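# Flip the grey finned box onto its fins

## Task

Turn the grey finned box upside down in roughly the spot where it now sits, so it ends up resting flat on its fins with its feet pointing up, and it stays that way once the robot lets go.

## Robot and tools

Robot: two arms, left_arm and right_arm, each ending in a two-finger parallel gripper. The fingers point along the gripper's +z axis and spread apart along its y axis. end_effector_position is the spot between the finger pads, roughly 1 cm short of the tips.

Frames: the scene frame has its origin at table-top height, halfway between the arms' nominal bases, with +z up, +x reaching out over the table, and left_arm on the +y side (arm names do not match image sides). Calibrated bases in the scene frame: left_arm at (+0.026, +0.257, +0.013) m, quat_wxyz (+1.000, 0, 0, -0.019); right_arm at (+0.001, -0.338, +0.037) m, quat_wxyz (+1.000, 0, 0, +0.016). Both bases have +z up. Each arm reports its hand pose, velocities, targets and wrist camera pose in its own base frame; fixed cameras and the table use the scene frame. Reported positions can be off by a few centimetres, more at long reach.

Row layout (shared by execute_actions and move): one flat list of 14 numbers covering both arms, always all 14 even if one arm idles: dx, dy, dz, rx, ry, rz, opening for left_arm, then the same seven for right_arm. dx..rz are offsets, not poses: they are measured from that arm's Hand target at the start of the action or move, along that arm's own base axes, and the rotation turns about the Hand target position. rx, ry, rz form a single rotation vector. Scale: 1.0 equals 0.6 m for dx, dy, dz and 180 degrees for rotation; all values lie in [-1, 1]. Opening is absolute, not an offset: +1 is fully open (0.094 m), -1 is closed. Sending all six pose numbers as 0 re-asks for the current Hand target; a 0 in the opening slot is a real command (half open), so resend the present opening to leave a gripper alone.

execute_actions(actions, cameras): actions is a list of actions; each action is a list of up to 15 rows, one row per 1/30 s step; if fewer rows are given the last row is held for the rest of the 15 steps. Every row within one action counts from that action's starting Hand target, so repeating an offset in a later action moves further. An empty actions list just returns state and images.

move(target, speed, blend, opening_speed, blocking, cameras): drives each gripper in a straight line toward target, which is one 14-number row or a list of up to 15 rows, all offsets from the same starting Hand targets (not chained). speed is m/s, 0.002 to 4.3, default 0.25 (turn rate up to twice that in rad/s), one value or one per target. blend in m rounds corners in a list. opening_speed (0.2 or more, per second on the -1..+1 scale) ramps the fingers. blocking=false returns after about 0.5 s while motion goes on. Paths do not avoid obstacles or the other arm; faster moves lag more and hit harder; overall cap 10 s. Avoid paths passing near an arm's own base (go around it). The result adds a move: line with the ending (done, off_target, moving, held, fault) and limits (paced means clipped, held means steps withheld).

wait(seconds 0 to 10) lets time run with commands held. stop brakes a running move. zoom_image(camera, region [x0, y0, x1, y1], at most 504x504 px) enlarges part of a camera's latest image. read_manual gives only licence text. finished_scene(scene) ends the scene irreversibly; call it only once the box rests flipped without robot contact.

Cameras (672x504 each): cam_head_left, cam_head_right, cam_high, cam_low, cam_left_wrist, cam_right_wrist. The cameras argument picks which images return; [] gives none, an unknown name invalidates the call.

Results: end_effector_position (m) and end_effector_quat_wxyz per arm; Hand target (the last commanded pose after clipping, the base for the next offsets); Tool commands; grip_measured (same scale as opening, reads a bit wide when empty and a bit narrow when squeezing); grip_effort_nm (negative closing, positive opening, not a pad force); Joint positions, velocities ('within noise' means at rest) and torques; possible MOTOR HOT or OVER-TEMPERATURE FAULT lines.

Behaviour: each step the commanded orientation is clipped to within 40 degrees of the measured one. Grippers often rest a centimetre or so short of the target from friction and weight; that is not proof of contact, and resending (even zeros) or adding the missing offset corrects it. An arm blocked by an object keeps pushing until its target is moved back past the gripper. To release, command an opening well above grip_measured. Grip force is about 50 to 64 N per pad.

Avoid: dropping the box or releasing it while it moves, knocking anything off the table (that fails the task), fast impacts or hard shoves, arms pressing on each other or one gripper closing on the other's fingers, and long loaded or stretched holds that overheat motors (at 100 °C the arm goes limp for 30 to 60 s). A loose object may get a brief push from outside now and then.

Each tool is called by a JSON object that holds its "fn" and its "kwargs", one argument or row to a line.

## Session

{"fn": "execute_actions", "kwargs": {
  "actions": []
}}

Scene clock: 0.00 s.
left_arm: end_effector_position=(+0.5662, -0.1283, +0.2532) grip_measured=+1.000 grip_effort_nm=n/a end_effector_quat_wxyz=(+0.190, -0.223, +0.955, +0.036) | right_arm: end_effector_position=(+0.4375, +0.0835, +0.2914) grip_measured=+1.000 grip_effort_nm=n/a end_effector_quat_wxyz=(+0.162, -0.288, +0.887, +0.322)
Joint positions: left_arm=[-0.296 1.668 1.62 -1.222 -0.251 -0.715 0.094] | right_arm=[-0.072 1.426 1.367 -1.439 -0.734 -0.671 0.094]
Joint velocities: within noise
Joint torques (N m): no reading
Heat: left arm: hottest elbow 33 °C; right arm: hottest waist 32 °C.
Hand target: left_arm +0.5722, -0.1301, +0.2596; +0.198, -0.224, +0.954, +0.032 | right_arm +0.4432, +0.0831, +0.3022; +0.174, -0.292, +0.885, +0.317
Tool commands: left_gripper/opening=+1.0 right_gripper/opening=+1.0

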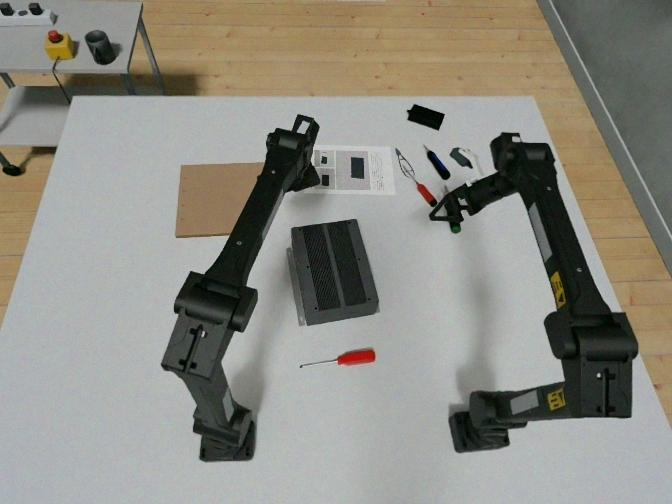

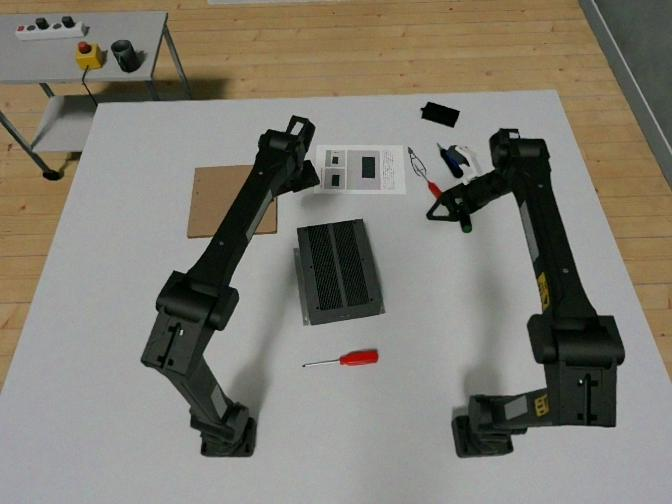

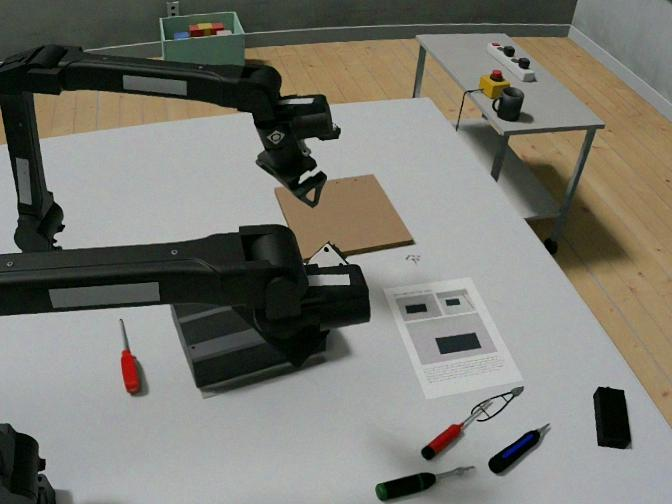

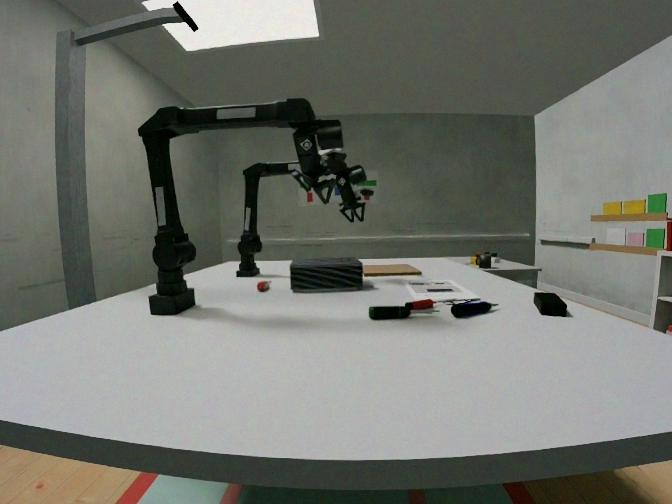

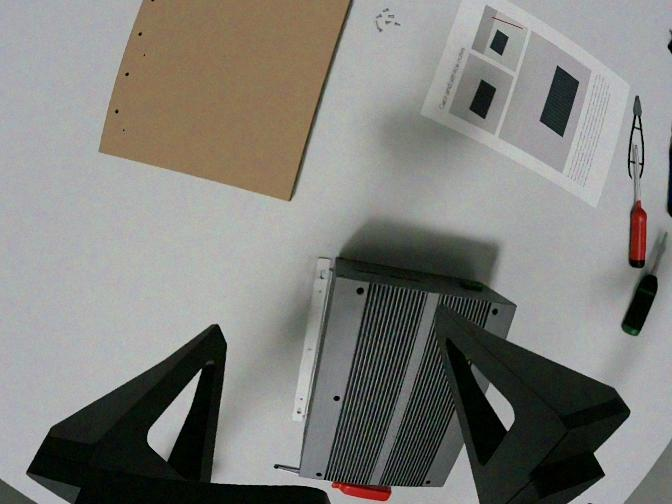

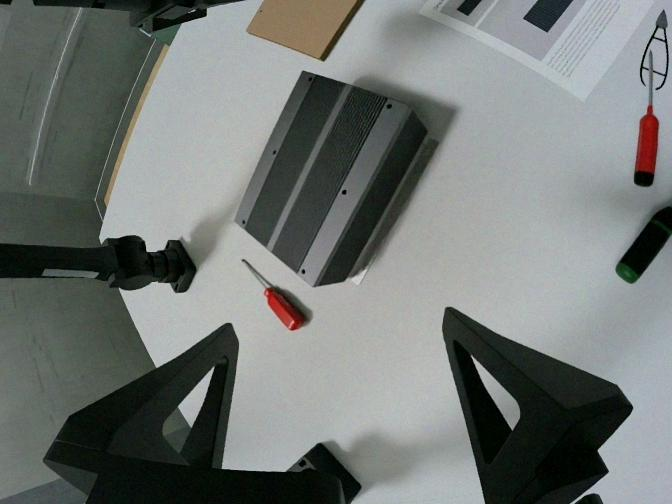

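{"fn": "zoom_image", "kwargs": {
  "camera": "cam_low",
  "region": [270, 230, 390, 320]
}}

{"fn": "zoom_image", "kwargs": {
  "camera": "cam_right_wrist",
  "region": [220, 50, 470, 300]
}}

{"fn": "zoom_image", "kwargs": {
  "camera": "cam_left_wrist",
  "region": [260, 230, 540, 500]
}}

{"fn": "zoom_image", "kwargs": {
  "camera": "cam_head_right",
  "region": [270, 200, 410, 340]
}}

Scaled by 4.200.

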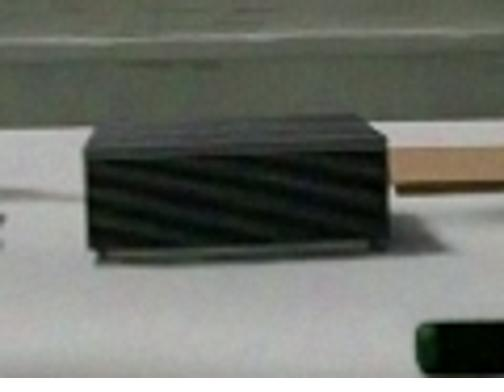

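Scaled by 2.016 from the camera's 672x504 image, which has a finer 960x720 frame.

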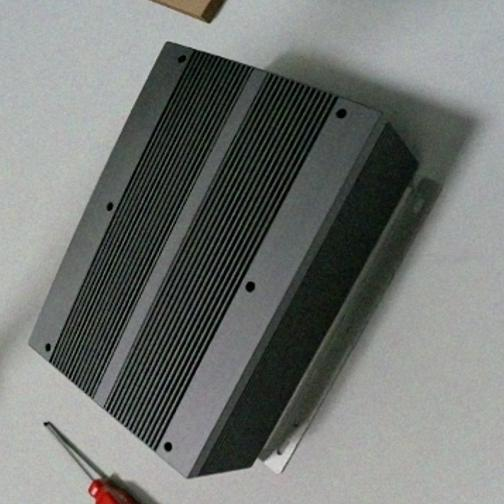

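Scaled by 1.800 from the camera's 672x504 image, which has a finer 960x720 frame.

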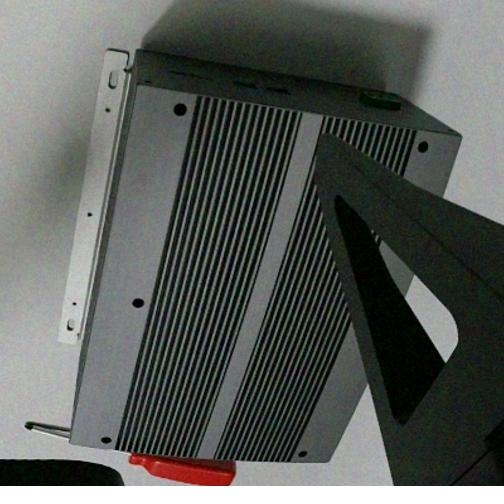

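Scaled by 3.600.

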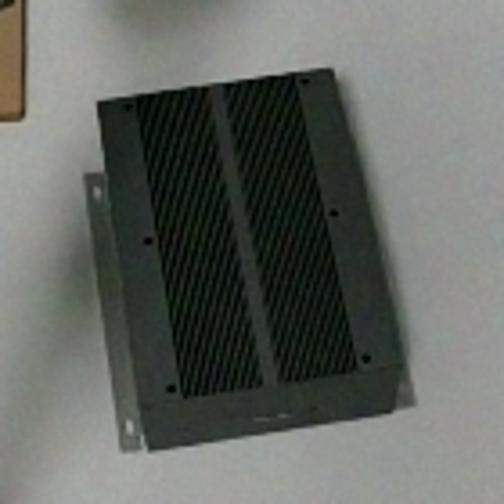

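{"fn": "move", "kwargs": {
  "target": [-0.25,0.3,0.1,0,0,0,1,-0.07,-0.17,-0.22,0.052,-0.226,0.04,1]
}}

{"fn": "zoom_image", "kwargs": {
  "camera": "cam_right_wrist",
  "region": [100, 20, 600, 320]
}}

Scene clock: 86.47 s.
left_arm: end_effector_position=(+0.4275, +0.0472, +0.3190) grip_measured=+1.000 grip_effort_nm=0.017 end_effector_quat_wxyz=(+0.201, -0.226, +0.953, +0.031) | right_arm: end_effector_position=(+0.3978, -0.0123, +0.1688) grip_measured=+1.000 grip_effort_nm=-0.007 end_effector_quat_wxyz=(+0.471, -0.426, +0.721, +0.277)
Joint positions: left_arm=[0.06 1.222 1.315 -1.274 -0.127 -0.381 0.094] | right_arm=[-0.435 1.39 0.826 -0.85 -1.15 -1.4 0.094]
Joint velocities: within noise
Joint torques (N m): left_arm=[-0.15 -8.18 8.8 0.99 0.08 -0.08] | right_arm=[-1.96 -7 7.64 0.4 -0.92 -0.09]
Heat: left arm: hottest elbow 44 °C; right arm: hottest elbow 38 °C.
Hand target: left_arm +0.4223, +0.0498, +0.3196; +0.198, -0.223, +0.954, +0.032 | right_arm +0.4012, -0.0189, +0.1701; +0.473, -0.423, +0.722, +0.275
Off the commanded pose: left_arm 0.006 m, 1 deg | right_arm 0.008 m, 1 deg.
move: done

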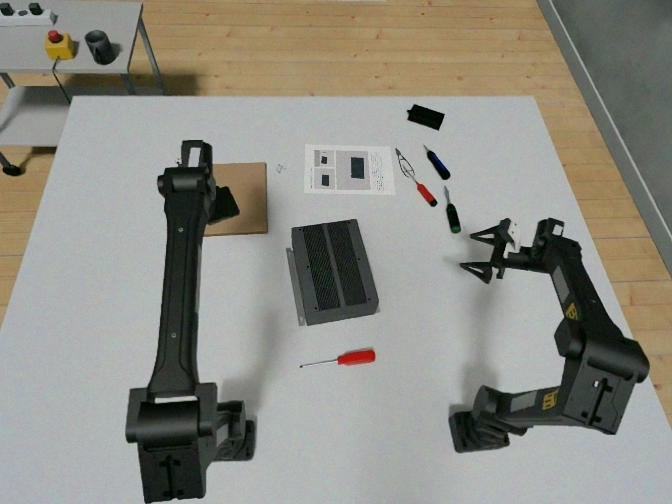

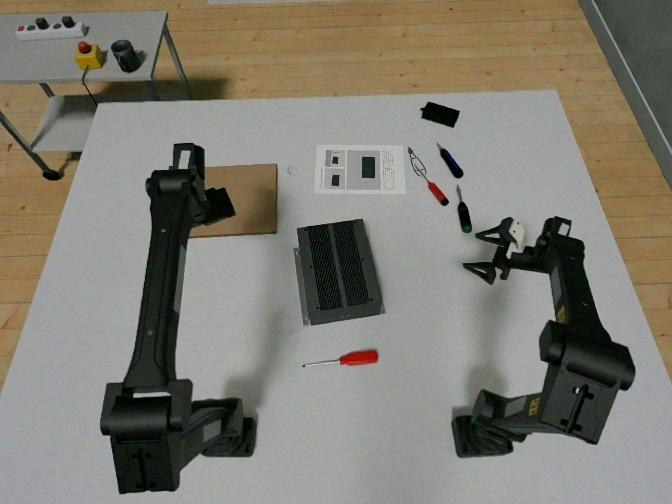

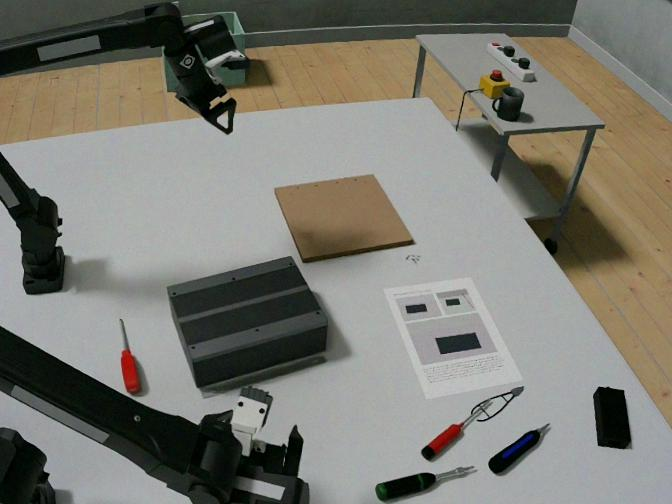

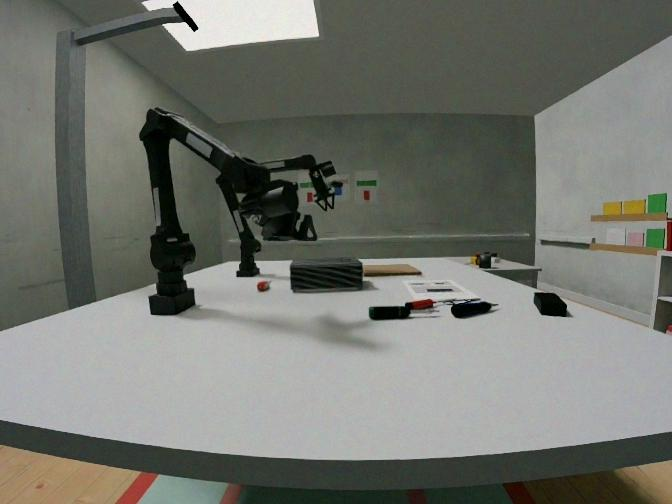

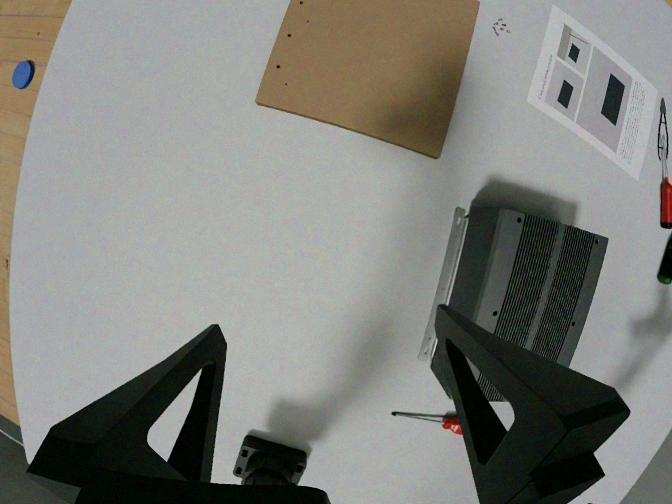

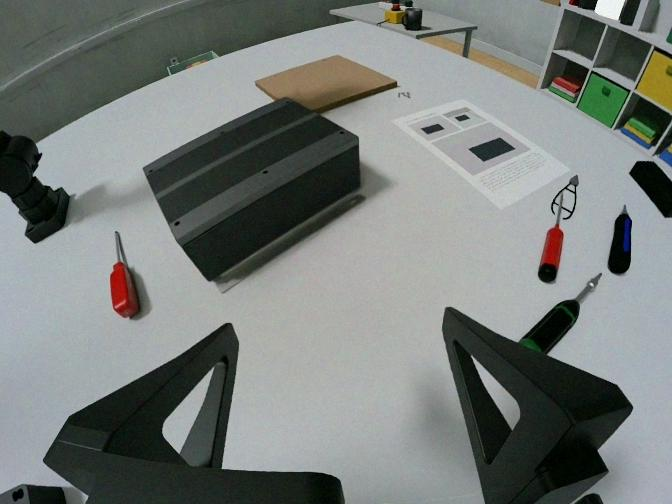

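Scaled by 1.008 from the camera's 672x504 image, which has a finer 960x720 frame.

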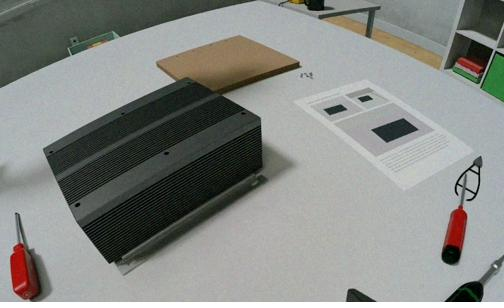

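{"fn": "zoom_image", "kwargs": {
  "camera": "cam_right_wrist",
  "region": [180, 150, 380, 300]
}}

{"fn": "zoom_image", "kwargs": {
  "camera": "cam_left_wrist",
  "region": [400, 190, 620, 410]
}}

Scaled by 2.520 from the camera's 672x504 image, which has a finer 960x720 frame.

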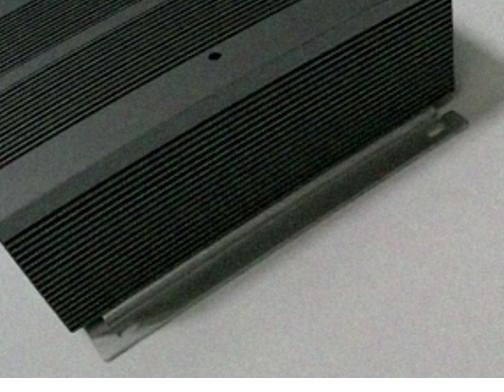

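Scaled by 2.291 from the camera's 672x504 image, which has a finer 960x720 frame.

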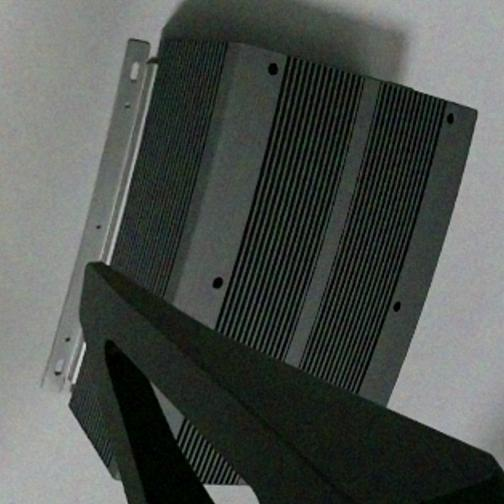

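{"fn": "move", "kwargs": {
  "target": [0,0.15,0,0,0,0,1,-0.25,0.42,0.12,-0.380,-0.151,0.034,1]
}}

Scene clock: 245.60 s.
left_arm: end_effector_position=(+0.4112, +0.1328, +0.3145) grip_measured=+1.000 grip_effort_nm=0.022 end_effector_quat_wxyz=(+0.189, -0.226, +0.955, +0.031) | right_arm: end_effector_position=(+0.2476, +0.2193, +0.2195) grip_measured=+1.000 grip_effort_nm=-0.012 end_effector_quat_wxyz=(-0.270, +0.704, -0.605, +0.256)
Joint positions: left_arm=[0.3 1.231 1.315 -1.272 -0.035 -0.158 0.094] | right_arm=[1.014 0.869 0.723 -0.896 0.577 -0.869 0.094]
Joint velocities: within noise
Joint torques (N m): left_arm=[-0.03 -6.12 11.3 1.94 0.16 -0.08] | right_arm=[0.67 -1.96 12.25 1.16 0.41 0.09]
Heat: left arm: hottest elbow 40 °C; right arm: hottest elbow 40 °C.
Hand target: left_arm +0.4223, +0.1399, +0.3198; +0.198, -0.223, +0.954, +0.032 | right_arm +0.2512, +0.2331, +0.2422; -0.289, +0.698, -0.605, +0.252
Off the commanded pose: left_arm 0.014 m, 1 deg | right_arm 0.027 m, 2 deg.
move: off_target (left_arm, right_arm)

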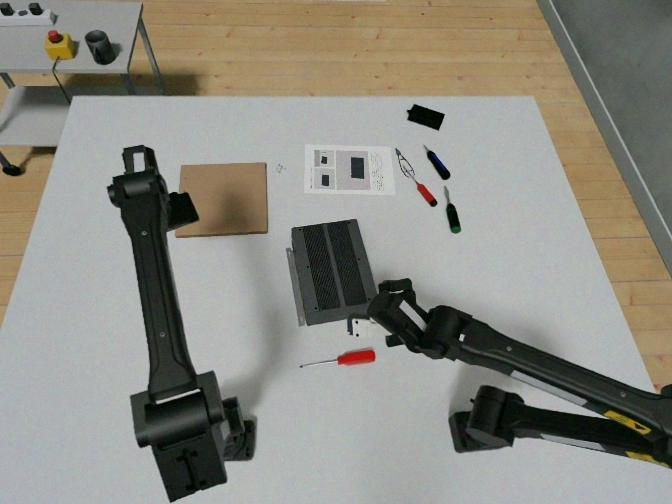

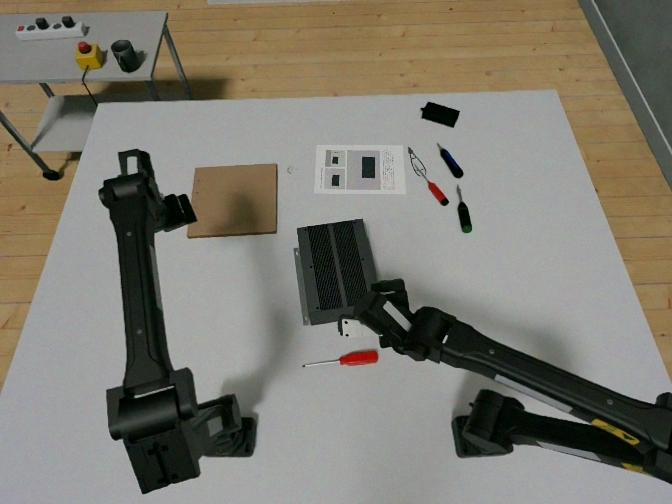

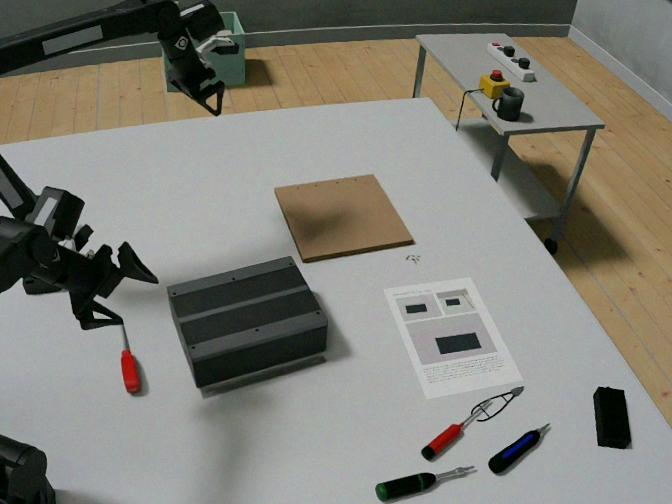

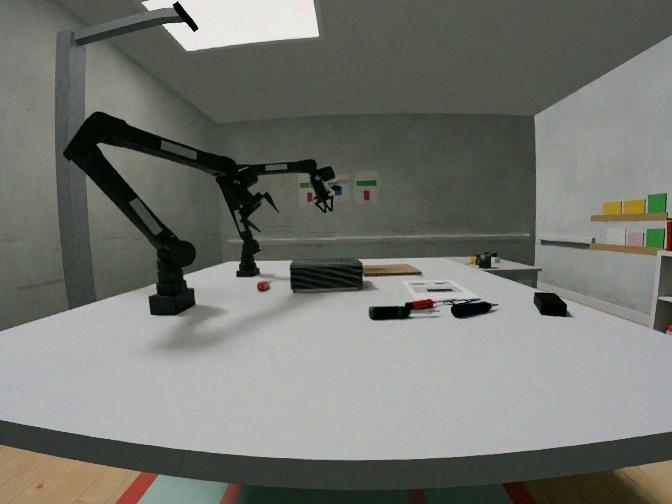

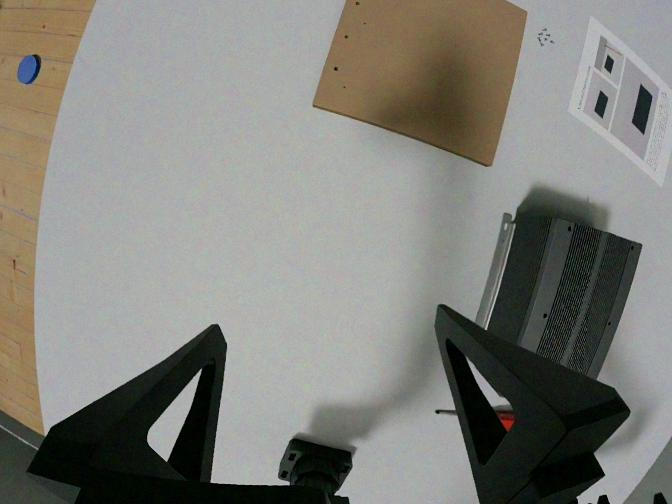

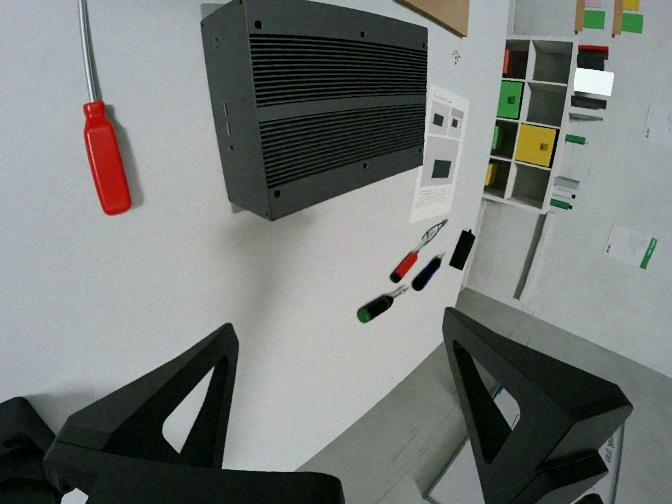

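{"fn": "move", "kwargs": {
  "target": [
    [-0.137,-0.2,-0.2,-0.1,-0.273,-0.497,-1,0.1,-0.37,-0.037,0.377,0.194,0.044,-1],
    [-0.166,-0.346,-0.44,-0.1,-0.273,-0.497,-1,0.186,-0.25,-0.33,0.377,0.194,0.044,-1]
  ]
}}

Scene clock: 377.07 s.
left_arm: end_effector_position=(+0.3231, -0.0648, +0.0540) grip_measured=-0.989 grip_effort_nm=-0.593 end_effector_quat_wxyz=(+0.469, +0.467, +0.673, -0.330) | right_arm: end_effector_position=(+0.3617, +0.0784, +0.0405) grip_measured=-0.986 grip_effort_nm=-0.759 end_effector_quat_wxyz=(+0.454, -0.492, +0.654, +0.353)
Joint positions: left_arm=[0.316 1.528 0.509 -0.453 1.22 1.459 0.001] | right_arm=[-0.237 1.671 0.638 -0.46 -1.225 -1.473 0.001]
Joint velocities: within noise
Joint torques (N m): left_arm=[-1.67 -7.53 4.36 1.13 0.61 -0.33] | right_arm=[0.56 -10.05 4.03 1.09 -0.64 0.07]
Heat: left arm: hottest elbow 44 °C; right arm: hottest elbow 49 °C.
Hand target: left_arm +0.3225, -0.0679, +0.0557; +0.469, +0.470, +0.672, -0.328 | right_arm +0.3627, +0.0831, +0.0441; +0.455, -0.499, +0.649, +0.350
Off the commanded pose: left_arm 0.003 m, 0 deg | right_arm 0.006 m, 1 deg.
move: done

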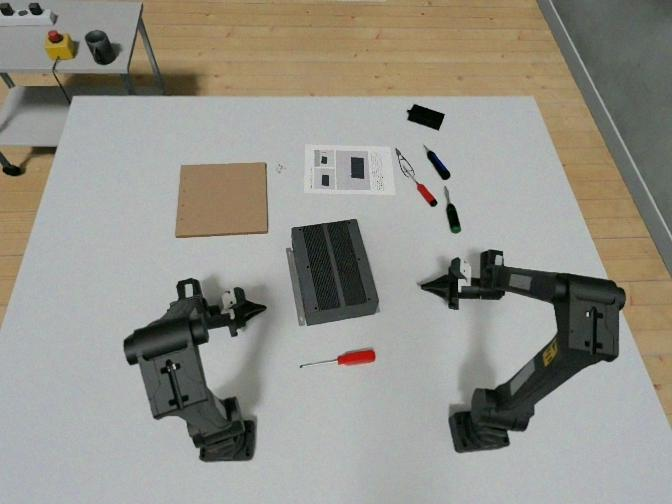

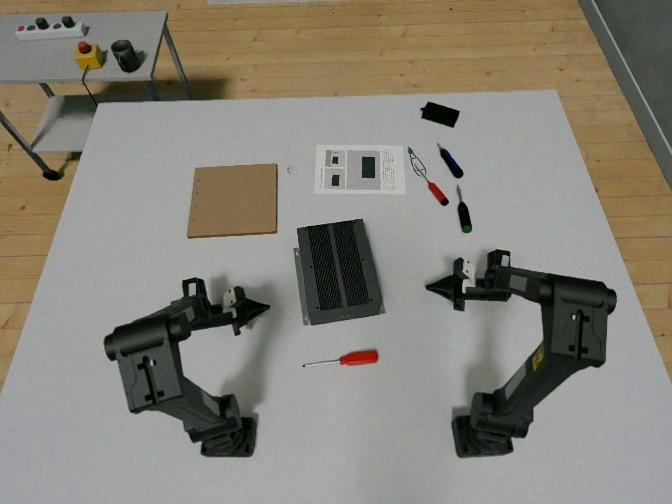

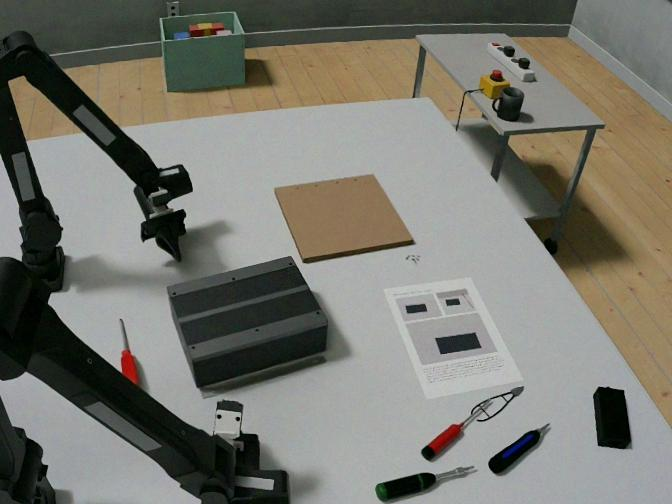

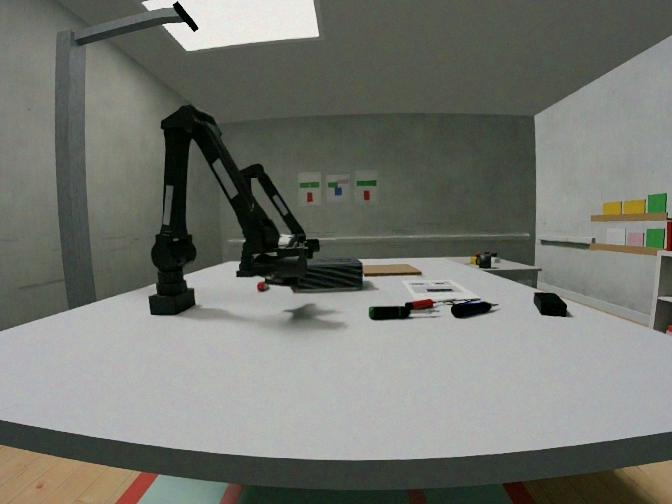

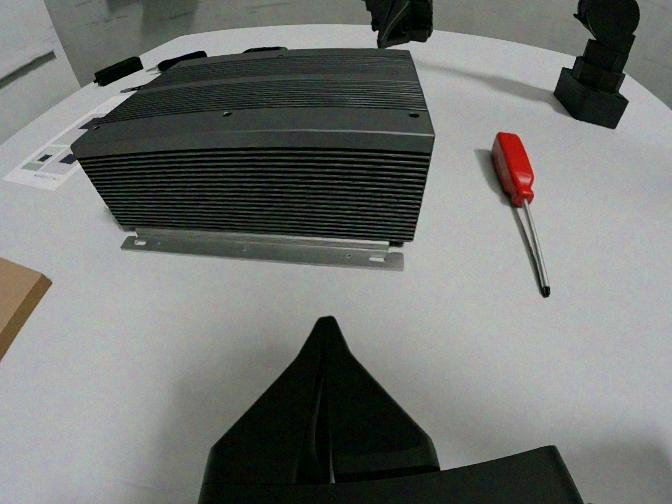

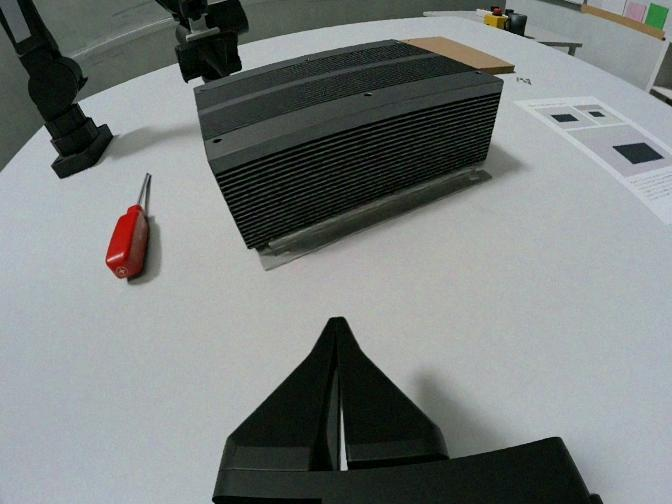

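{"fn": "move", "kwargs": {
  "target": [0.006,-0.15,-0.018,0,0,0,-1,0.022,0.155,-0.038,0,0,0,-1],
  "speed": 0.12,
  "cameras": ["cam_left_wrist","cam_right_wrist","cam_head_left"]
}}

Scene clock: 390.67 s.
left_arm: end_effector_position=(+0.3293, -0.1547, +0.0503) grip_measured=-0.989 grip_effort_nm=-0.598 end_effector_quat_wxyz=(+0.475, +0.473, +0.668, -0.322) | right_arm: end_effector_position=(+0.3782, +0.1707, +0.0248) grip_measured=-0.986 grip_effort_nm=-0.764 end_effector_quat_wxyz=(+0.459, -0.497, +0.650, +0.347)
Joint positions: left_arm=[-0.011 1.517 0.353 0.376 1.069 0.742 0.001] | right_arm=[0.046 1.724 0.529 0.337 -1.106 -0.808 0.001]
Joint velocities: within noise
Joint torques (N m): left_arm=[-1.67 -4.72 4.08 2.13 0.41 -0.32] | right_arm=[-0.03 -8 3.58 1.98 -0.38 0.08]
Heat: left arm: hottest elbow 43 °C; right arm: hottest elbow 45 °C.
Hand target: left_arm +0.3262, -0.1579, +0.0449; +0.469, +0.470, +0.672, -0.328 | right_arm +0.3760, +0.1761, +0.0214; +0.455, -0.499, +0.649, +0.350
Off the commanded pose: left_arm 0.007 m, 1 deg | right_arm 0.007 m, 1 deg.
move: done
Images, in order (width x height): cam_head_left 672x504, cam_left_wrist 672x504, cam_right_wrist 672x504.

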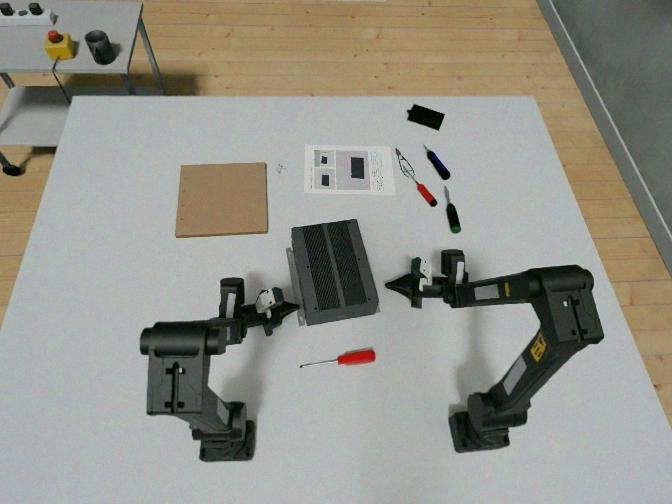

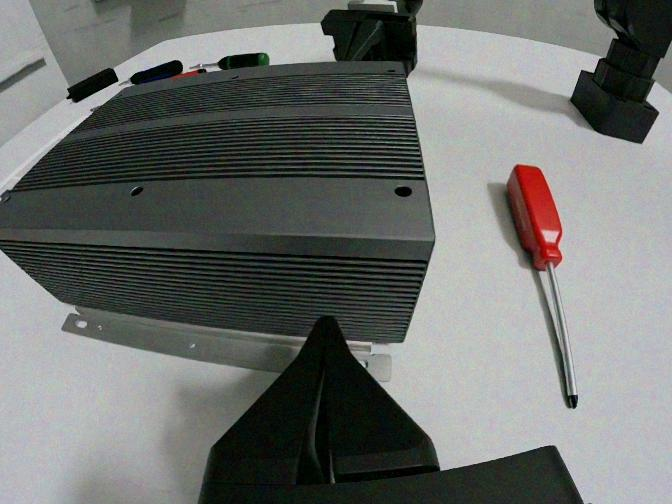

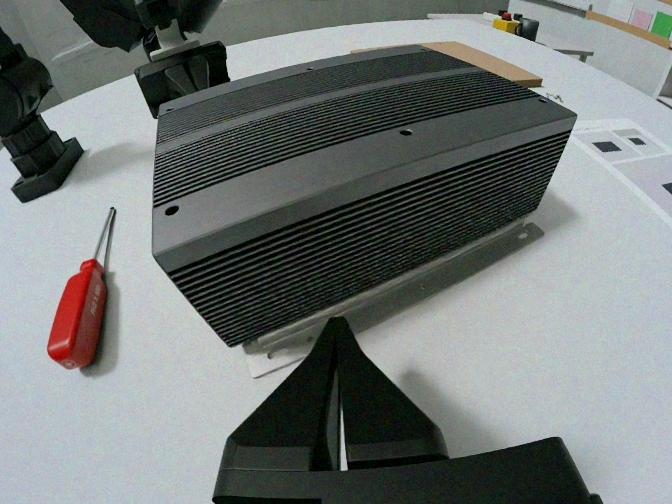

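{"fn": "move", "kwargs": {
  "target": [0.007,-0.05,0.005,0,0,0,-1,-0.010,0.065,0.005,0,0,0,-1],
  "speed": 0.06,
  "cameras": ["cam_left_wrist","cam_right_wrist"]
}}

Scene clock: 397.87 s.
left_arm: end_effector_position=(+0.3350, -0.1672, +0.0531) grip_measured=-0.989 grip_effort_nm=-0.598 end_effector_quat_wxyz=(+0.480, +0.456, +0.682, -0.311) | right_arm: end_effector_position=(+0.3736, +0.2069, +0.0269) grip_measured=-0.986 grip_effort_nm=-0.769 end_effector_quat_wxyz=(+0.459, -0.494, +0.653, +0.345)
Joint positions: left_arm=[-0.068 1.517 0.335 0.504 0.988 0.606 0.001] | right_arm=[0.157 1.729 0.502 0.515 -1.021 -0.638 0.001]
Joint velocities: within noise
Joint torques (N m): left_arm=[-5.83 -3.72 5.24 2.51 0.47 -0.34] | right_arm=[1.03 -8.23 3.54 2.24 -0.43 0.03]
Heat: left arm: hottest elbow 42 °C; right arm: hottest elbow 44 °C.
Hand target: left_arm +0.3304, -0.1878, +0.0479; +0.469, +0.470, +0.672, -0.328 | right_arm +0.3700, +0.2151, +0.0244; +0.455, -0.499, +0.649, +0.350
Off the commanded pose: left_arm 0.022 m, 3 deg | right_arm 0.009 m, 1 deg.
move: off_target (left_arm)
Images, in order (width x height): cam_left_wrist 672x504, cam_right_wrist 672x504.

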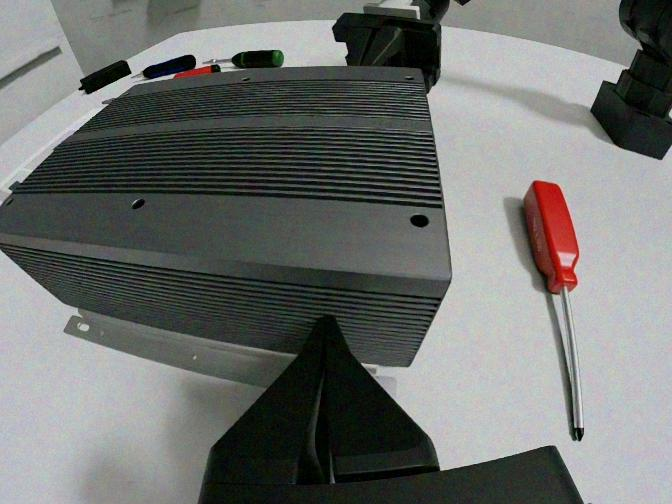

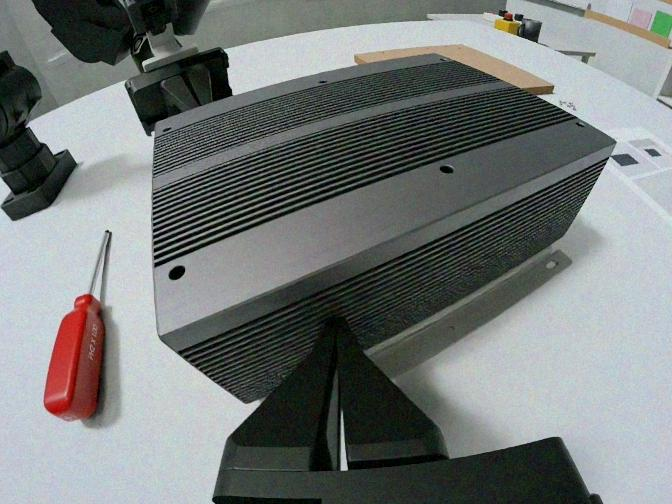

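{"fn": "move", "kwargs": {
  "target": [0,-0.02,0.005,0,0,0,-1,-0.005,0.055,0.005,0,0,0,-1],
  "speed": 0.06,
  "cameras": ["cam_left_wrist","cam_right_wrist"]
}}

Scene clock: 403.23 s.
left_arm: end_effector_position=(+0.3374, -0.1672, +0.0529) grip_measured=-0.989 grip_effort_nm=-0.593 end_effector_quat_wxyz=(+0.482, +0.444, +0.691, -0.305) | right_arm: end_effector_position=(+0.3831, +0.2094, +0.0270) grip_measured=-0.986 grip_effort_nm=-0.759 end_effector_quat_wxyz=(+0.467, -0.469, +0.677, +0.323)
Joint positions: left_arm=[-0.076 1.517 0.327 0.54 0.957 0.563 0.001] | right_arm=[0.18 1.729 0.488 0.604 -0.929 -0.536 0.001]
Joint velocities: within noise
Joint torques (N m): left_arm=[-8.35 -4.19 5.65 2.5 0.47 -0.32] | right_arm=[6.71 -7.53 4.14 2.35 -1.24 0.04]
Heat: left arm: hottest elbow 42 °C; right arm: hottest elbow 43 °C.
Hand target: left_arm +0.3304, -0.1998, +0.0508; +0.469, +0.470, +0.672, -0.328 | right_arm +0.3669, +0.2480, +0.0273; +0.455, -0.499, +0.649, +0.350
Off the commanded pose: left_arm 0.033 m, 5 deg | right_arm 0.042 m, 6 deg.
move: off_target (left_arm, right_arm)
Images, in order (width x height): cam_left_wrist 672x504, cam_right_wrist 672x504.

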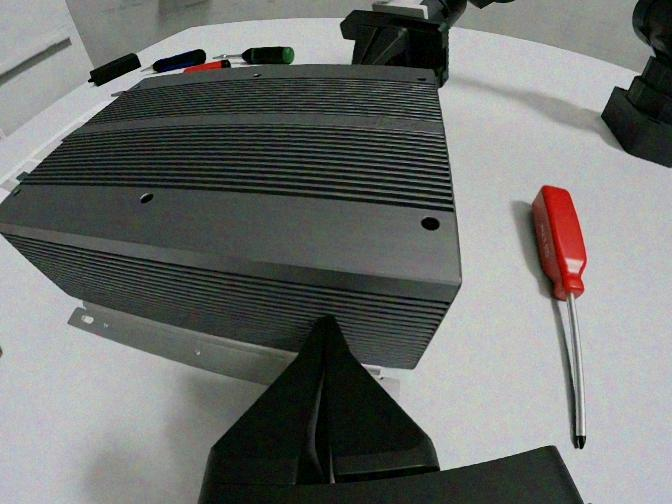

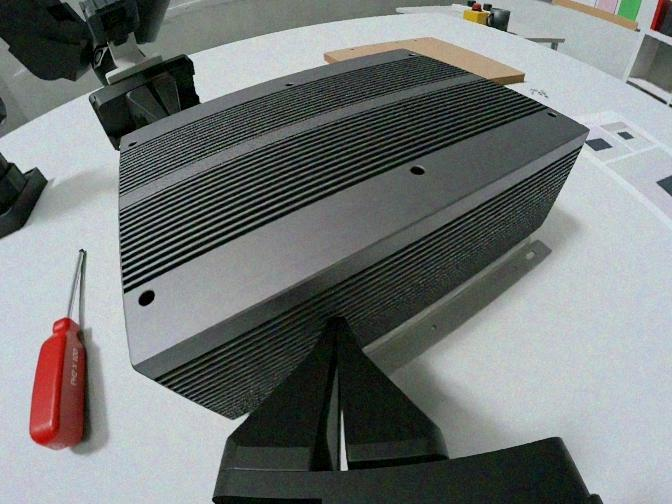

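{"fn": "move", "kwargs": {
  "target": [
    [0,-0.05,0.0,0,0,0,-1,-0.005,0.045,0.0,0,0,0,-1],
    [0.027,-0.05,0.09,0,0,0,-1,0.022,0.045,0.09,0,0,0,-1]
  ],
  "speed": 0.06
}}

Scene clock: 414.17 s.
left_arm: end_effector_position=(+0.3346, -0.1732, +0.0568) grip_measured=-0.989 grip_effort_nm=-0.579 end_effector_quat_wxyz=(+0.438, +0.408, +0.745, -0.295) | right_arm: end_effector_position=(+0.3863, +0.2083, +0.0290) grip_measured=-0.986 grip_effort_nm=-0.759 end_effector_quat_wxyz=(+0.427, -0.433, +0.733, +0.306)
Joint positions: left_arm=[-0.135 1.402 0.337 0.354 0.826 0.472 0.001] | right_arm=[0.207 1.648 0.498 0.442 -0.812 -0.469 0.001]
Joint velocities: within noise
Joint torques (N m): left_arm=[-10.52 -8.59 11.17 2.54 3.18 -0.22] | right_arm=[9.47 -13.86 7.79 2.65 -4.41 -0.11]
Heat: left arm: hottest elbow 41 °C; right arm: hottest elbow 41 °C.
Hand target: left_arm +0.3466, -0.2298, +0.1049; +0.469, +0.470, +0.672, -0.328 | right_arm +0.3802, +0.2752, +0.0814; +0.455, -0.499, +0.649, +0.350
Off the commanded pose: left_arm 0.075 m, 12 deg | right_arm 0.085 m, 14 deg.
move: off_target (left_arm, right_arm)

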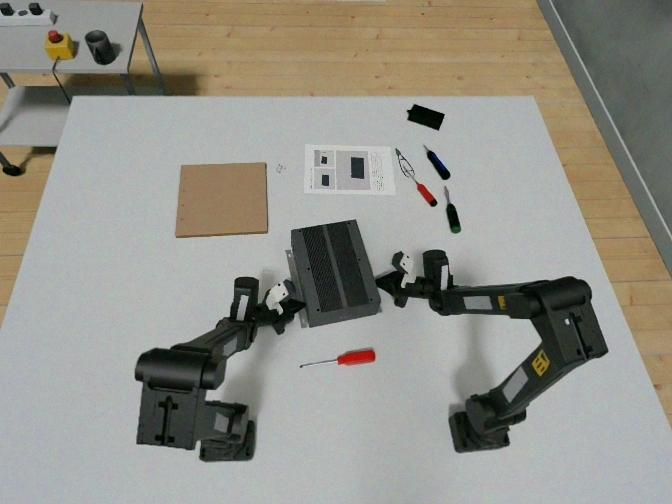

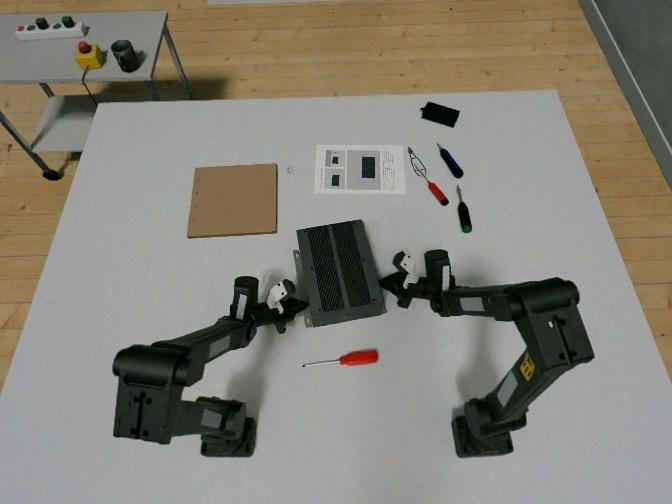

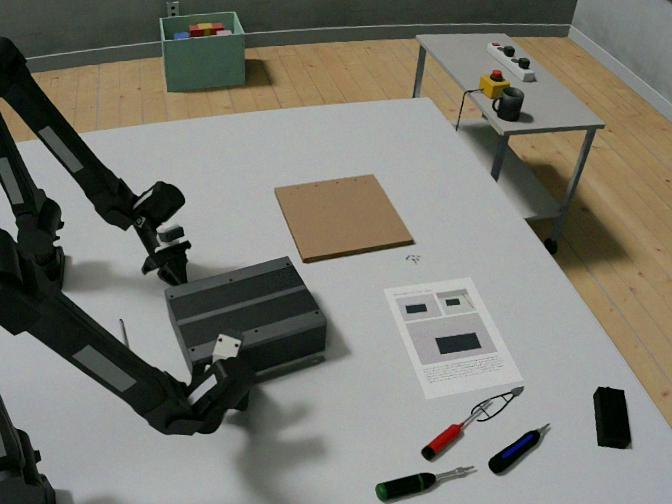

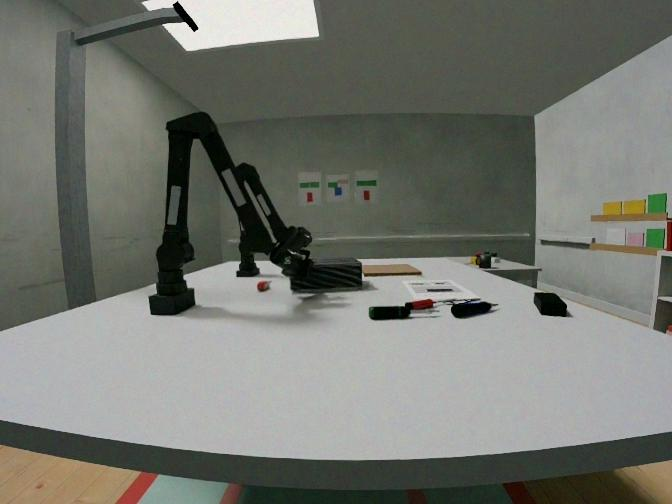

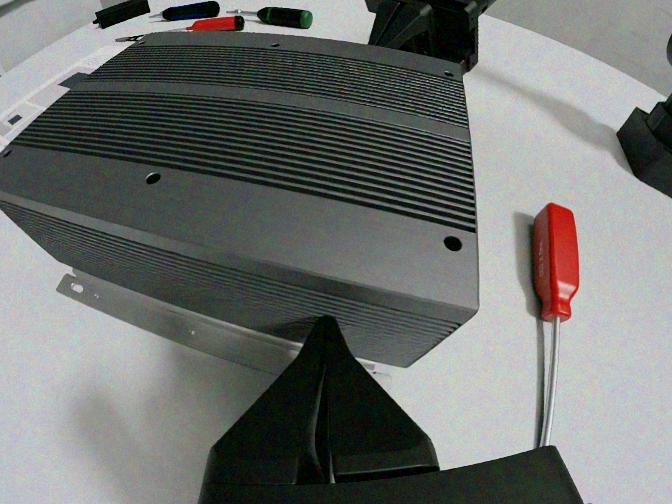

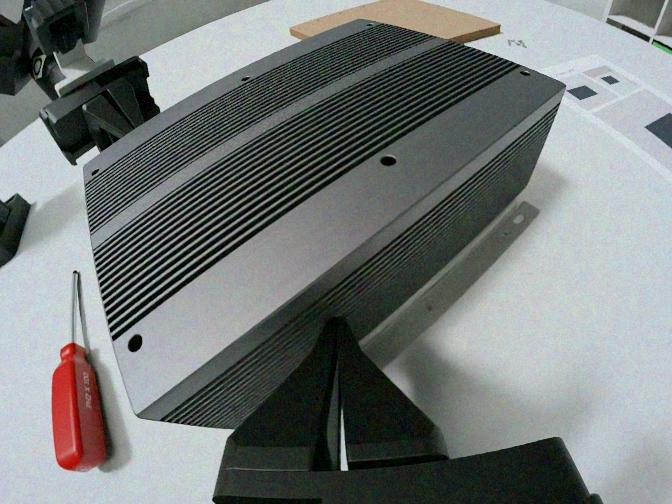

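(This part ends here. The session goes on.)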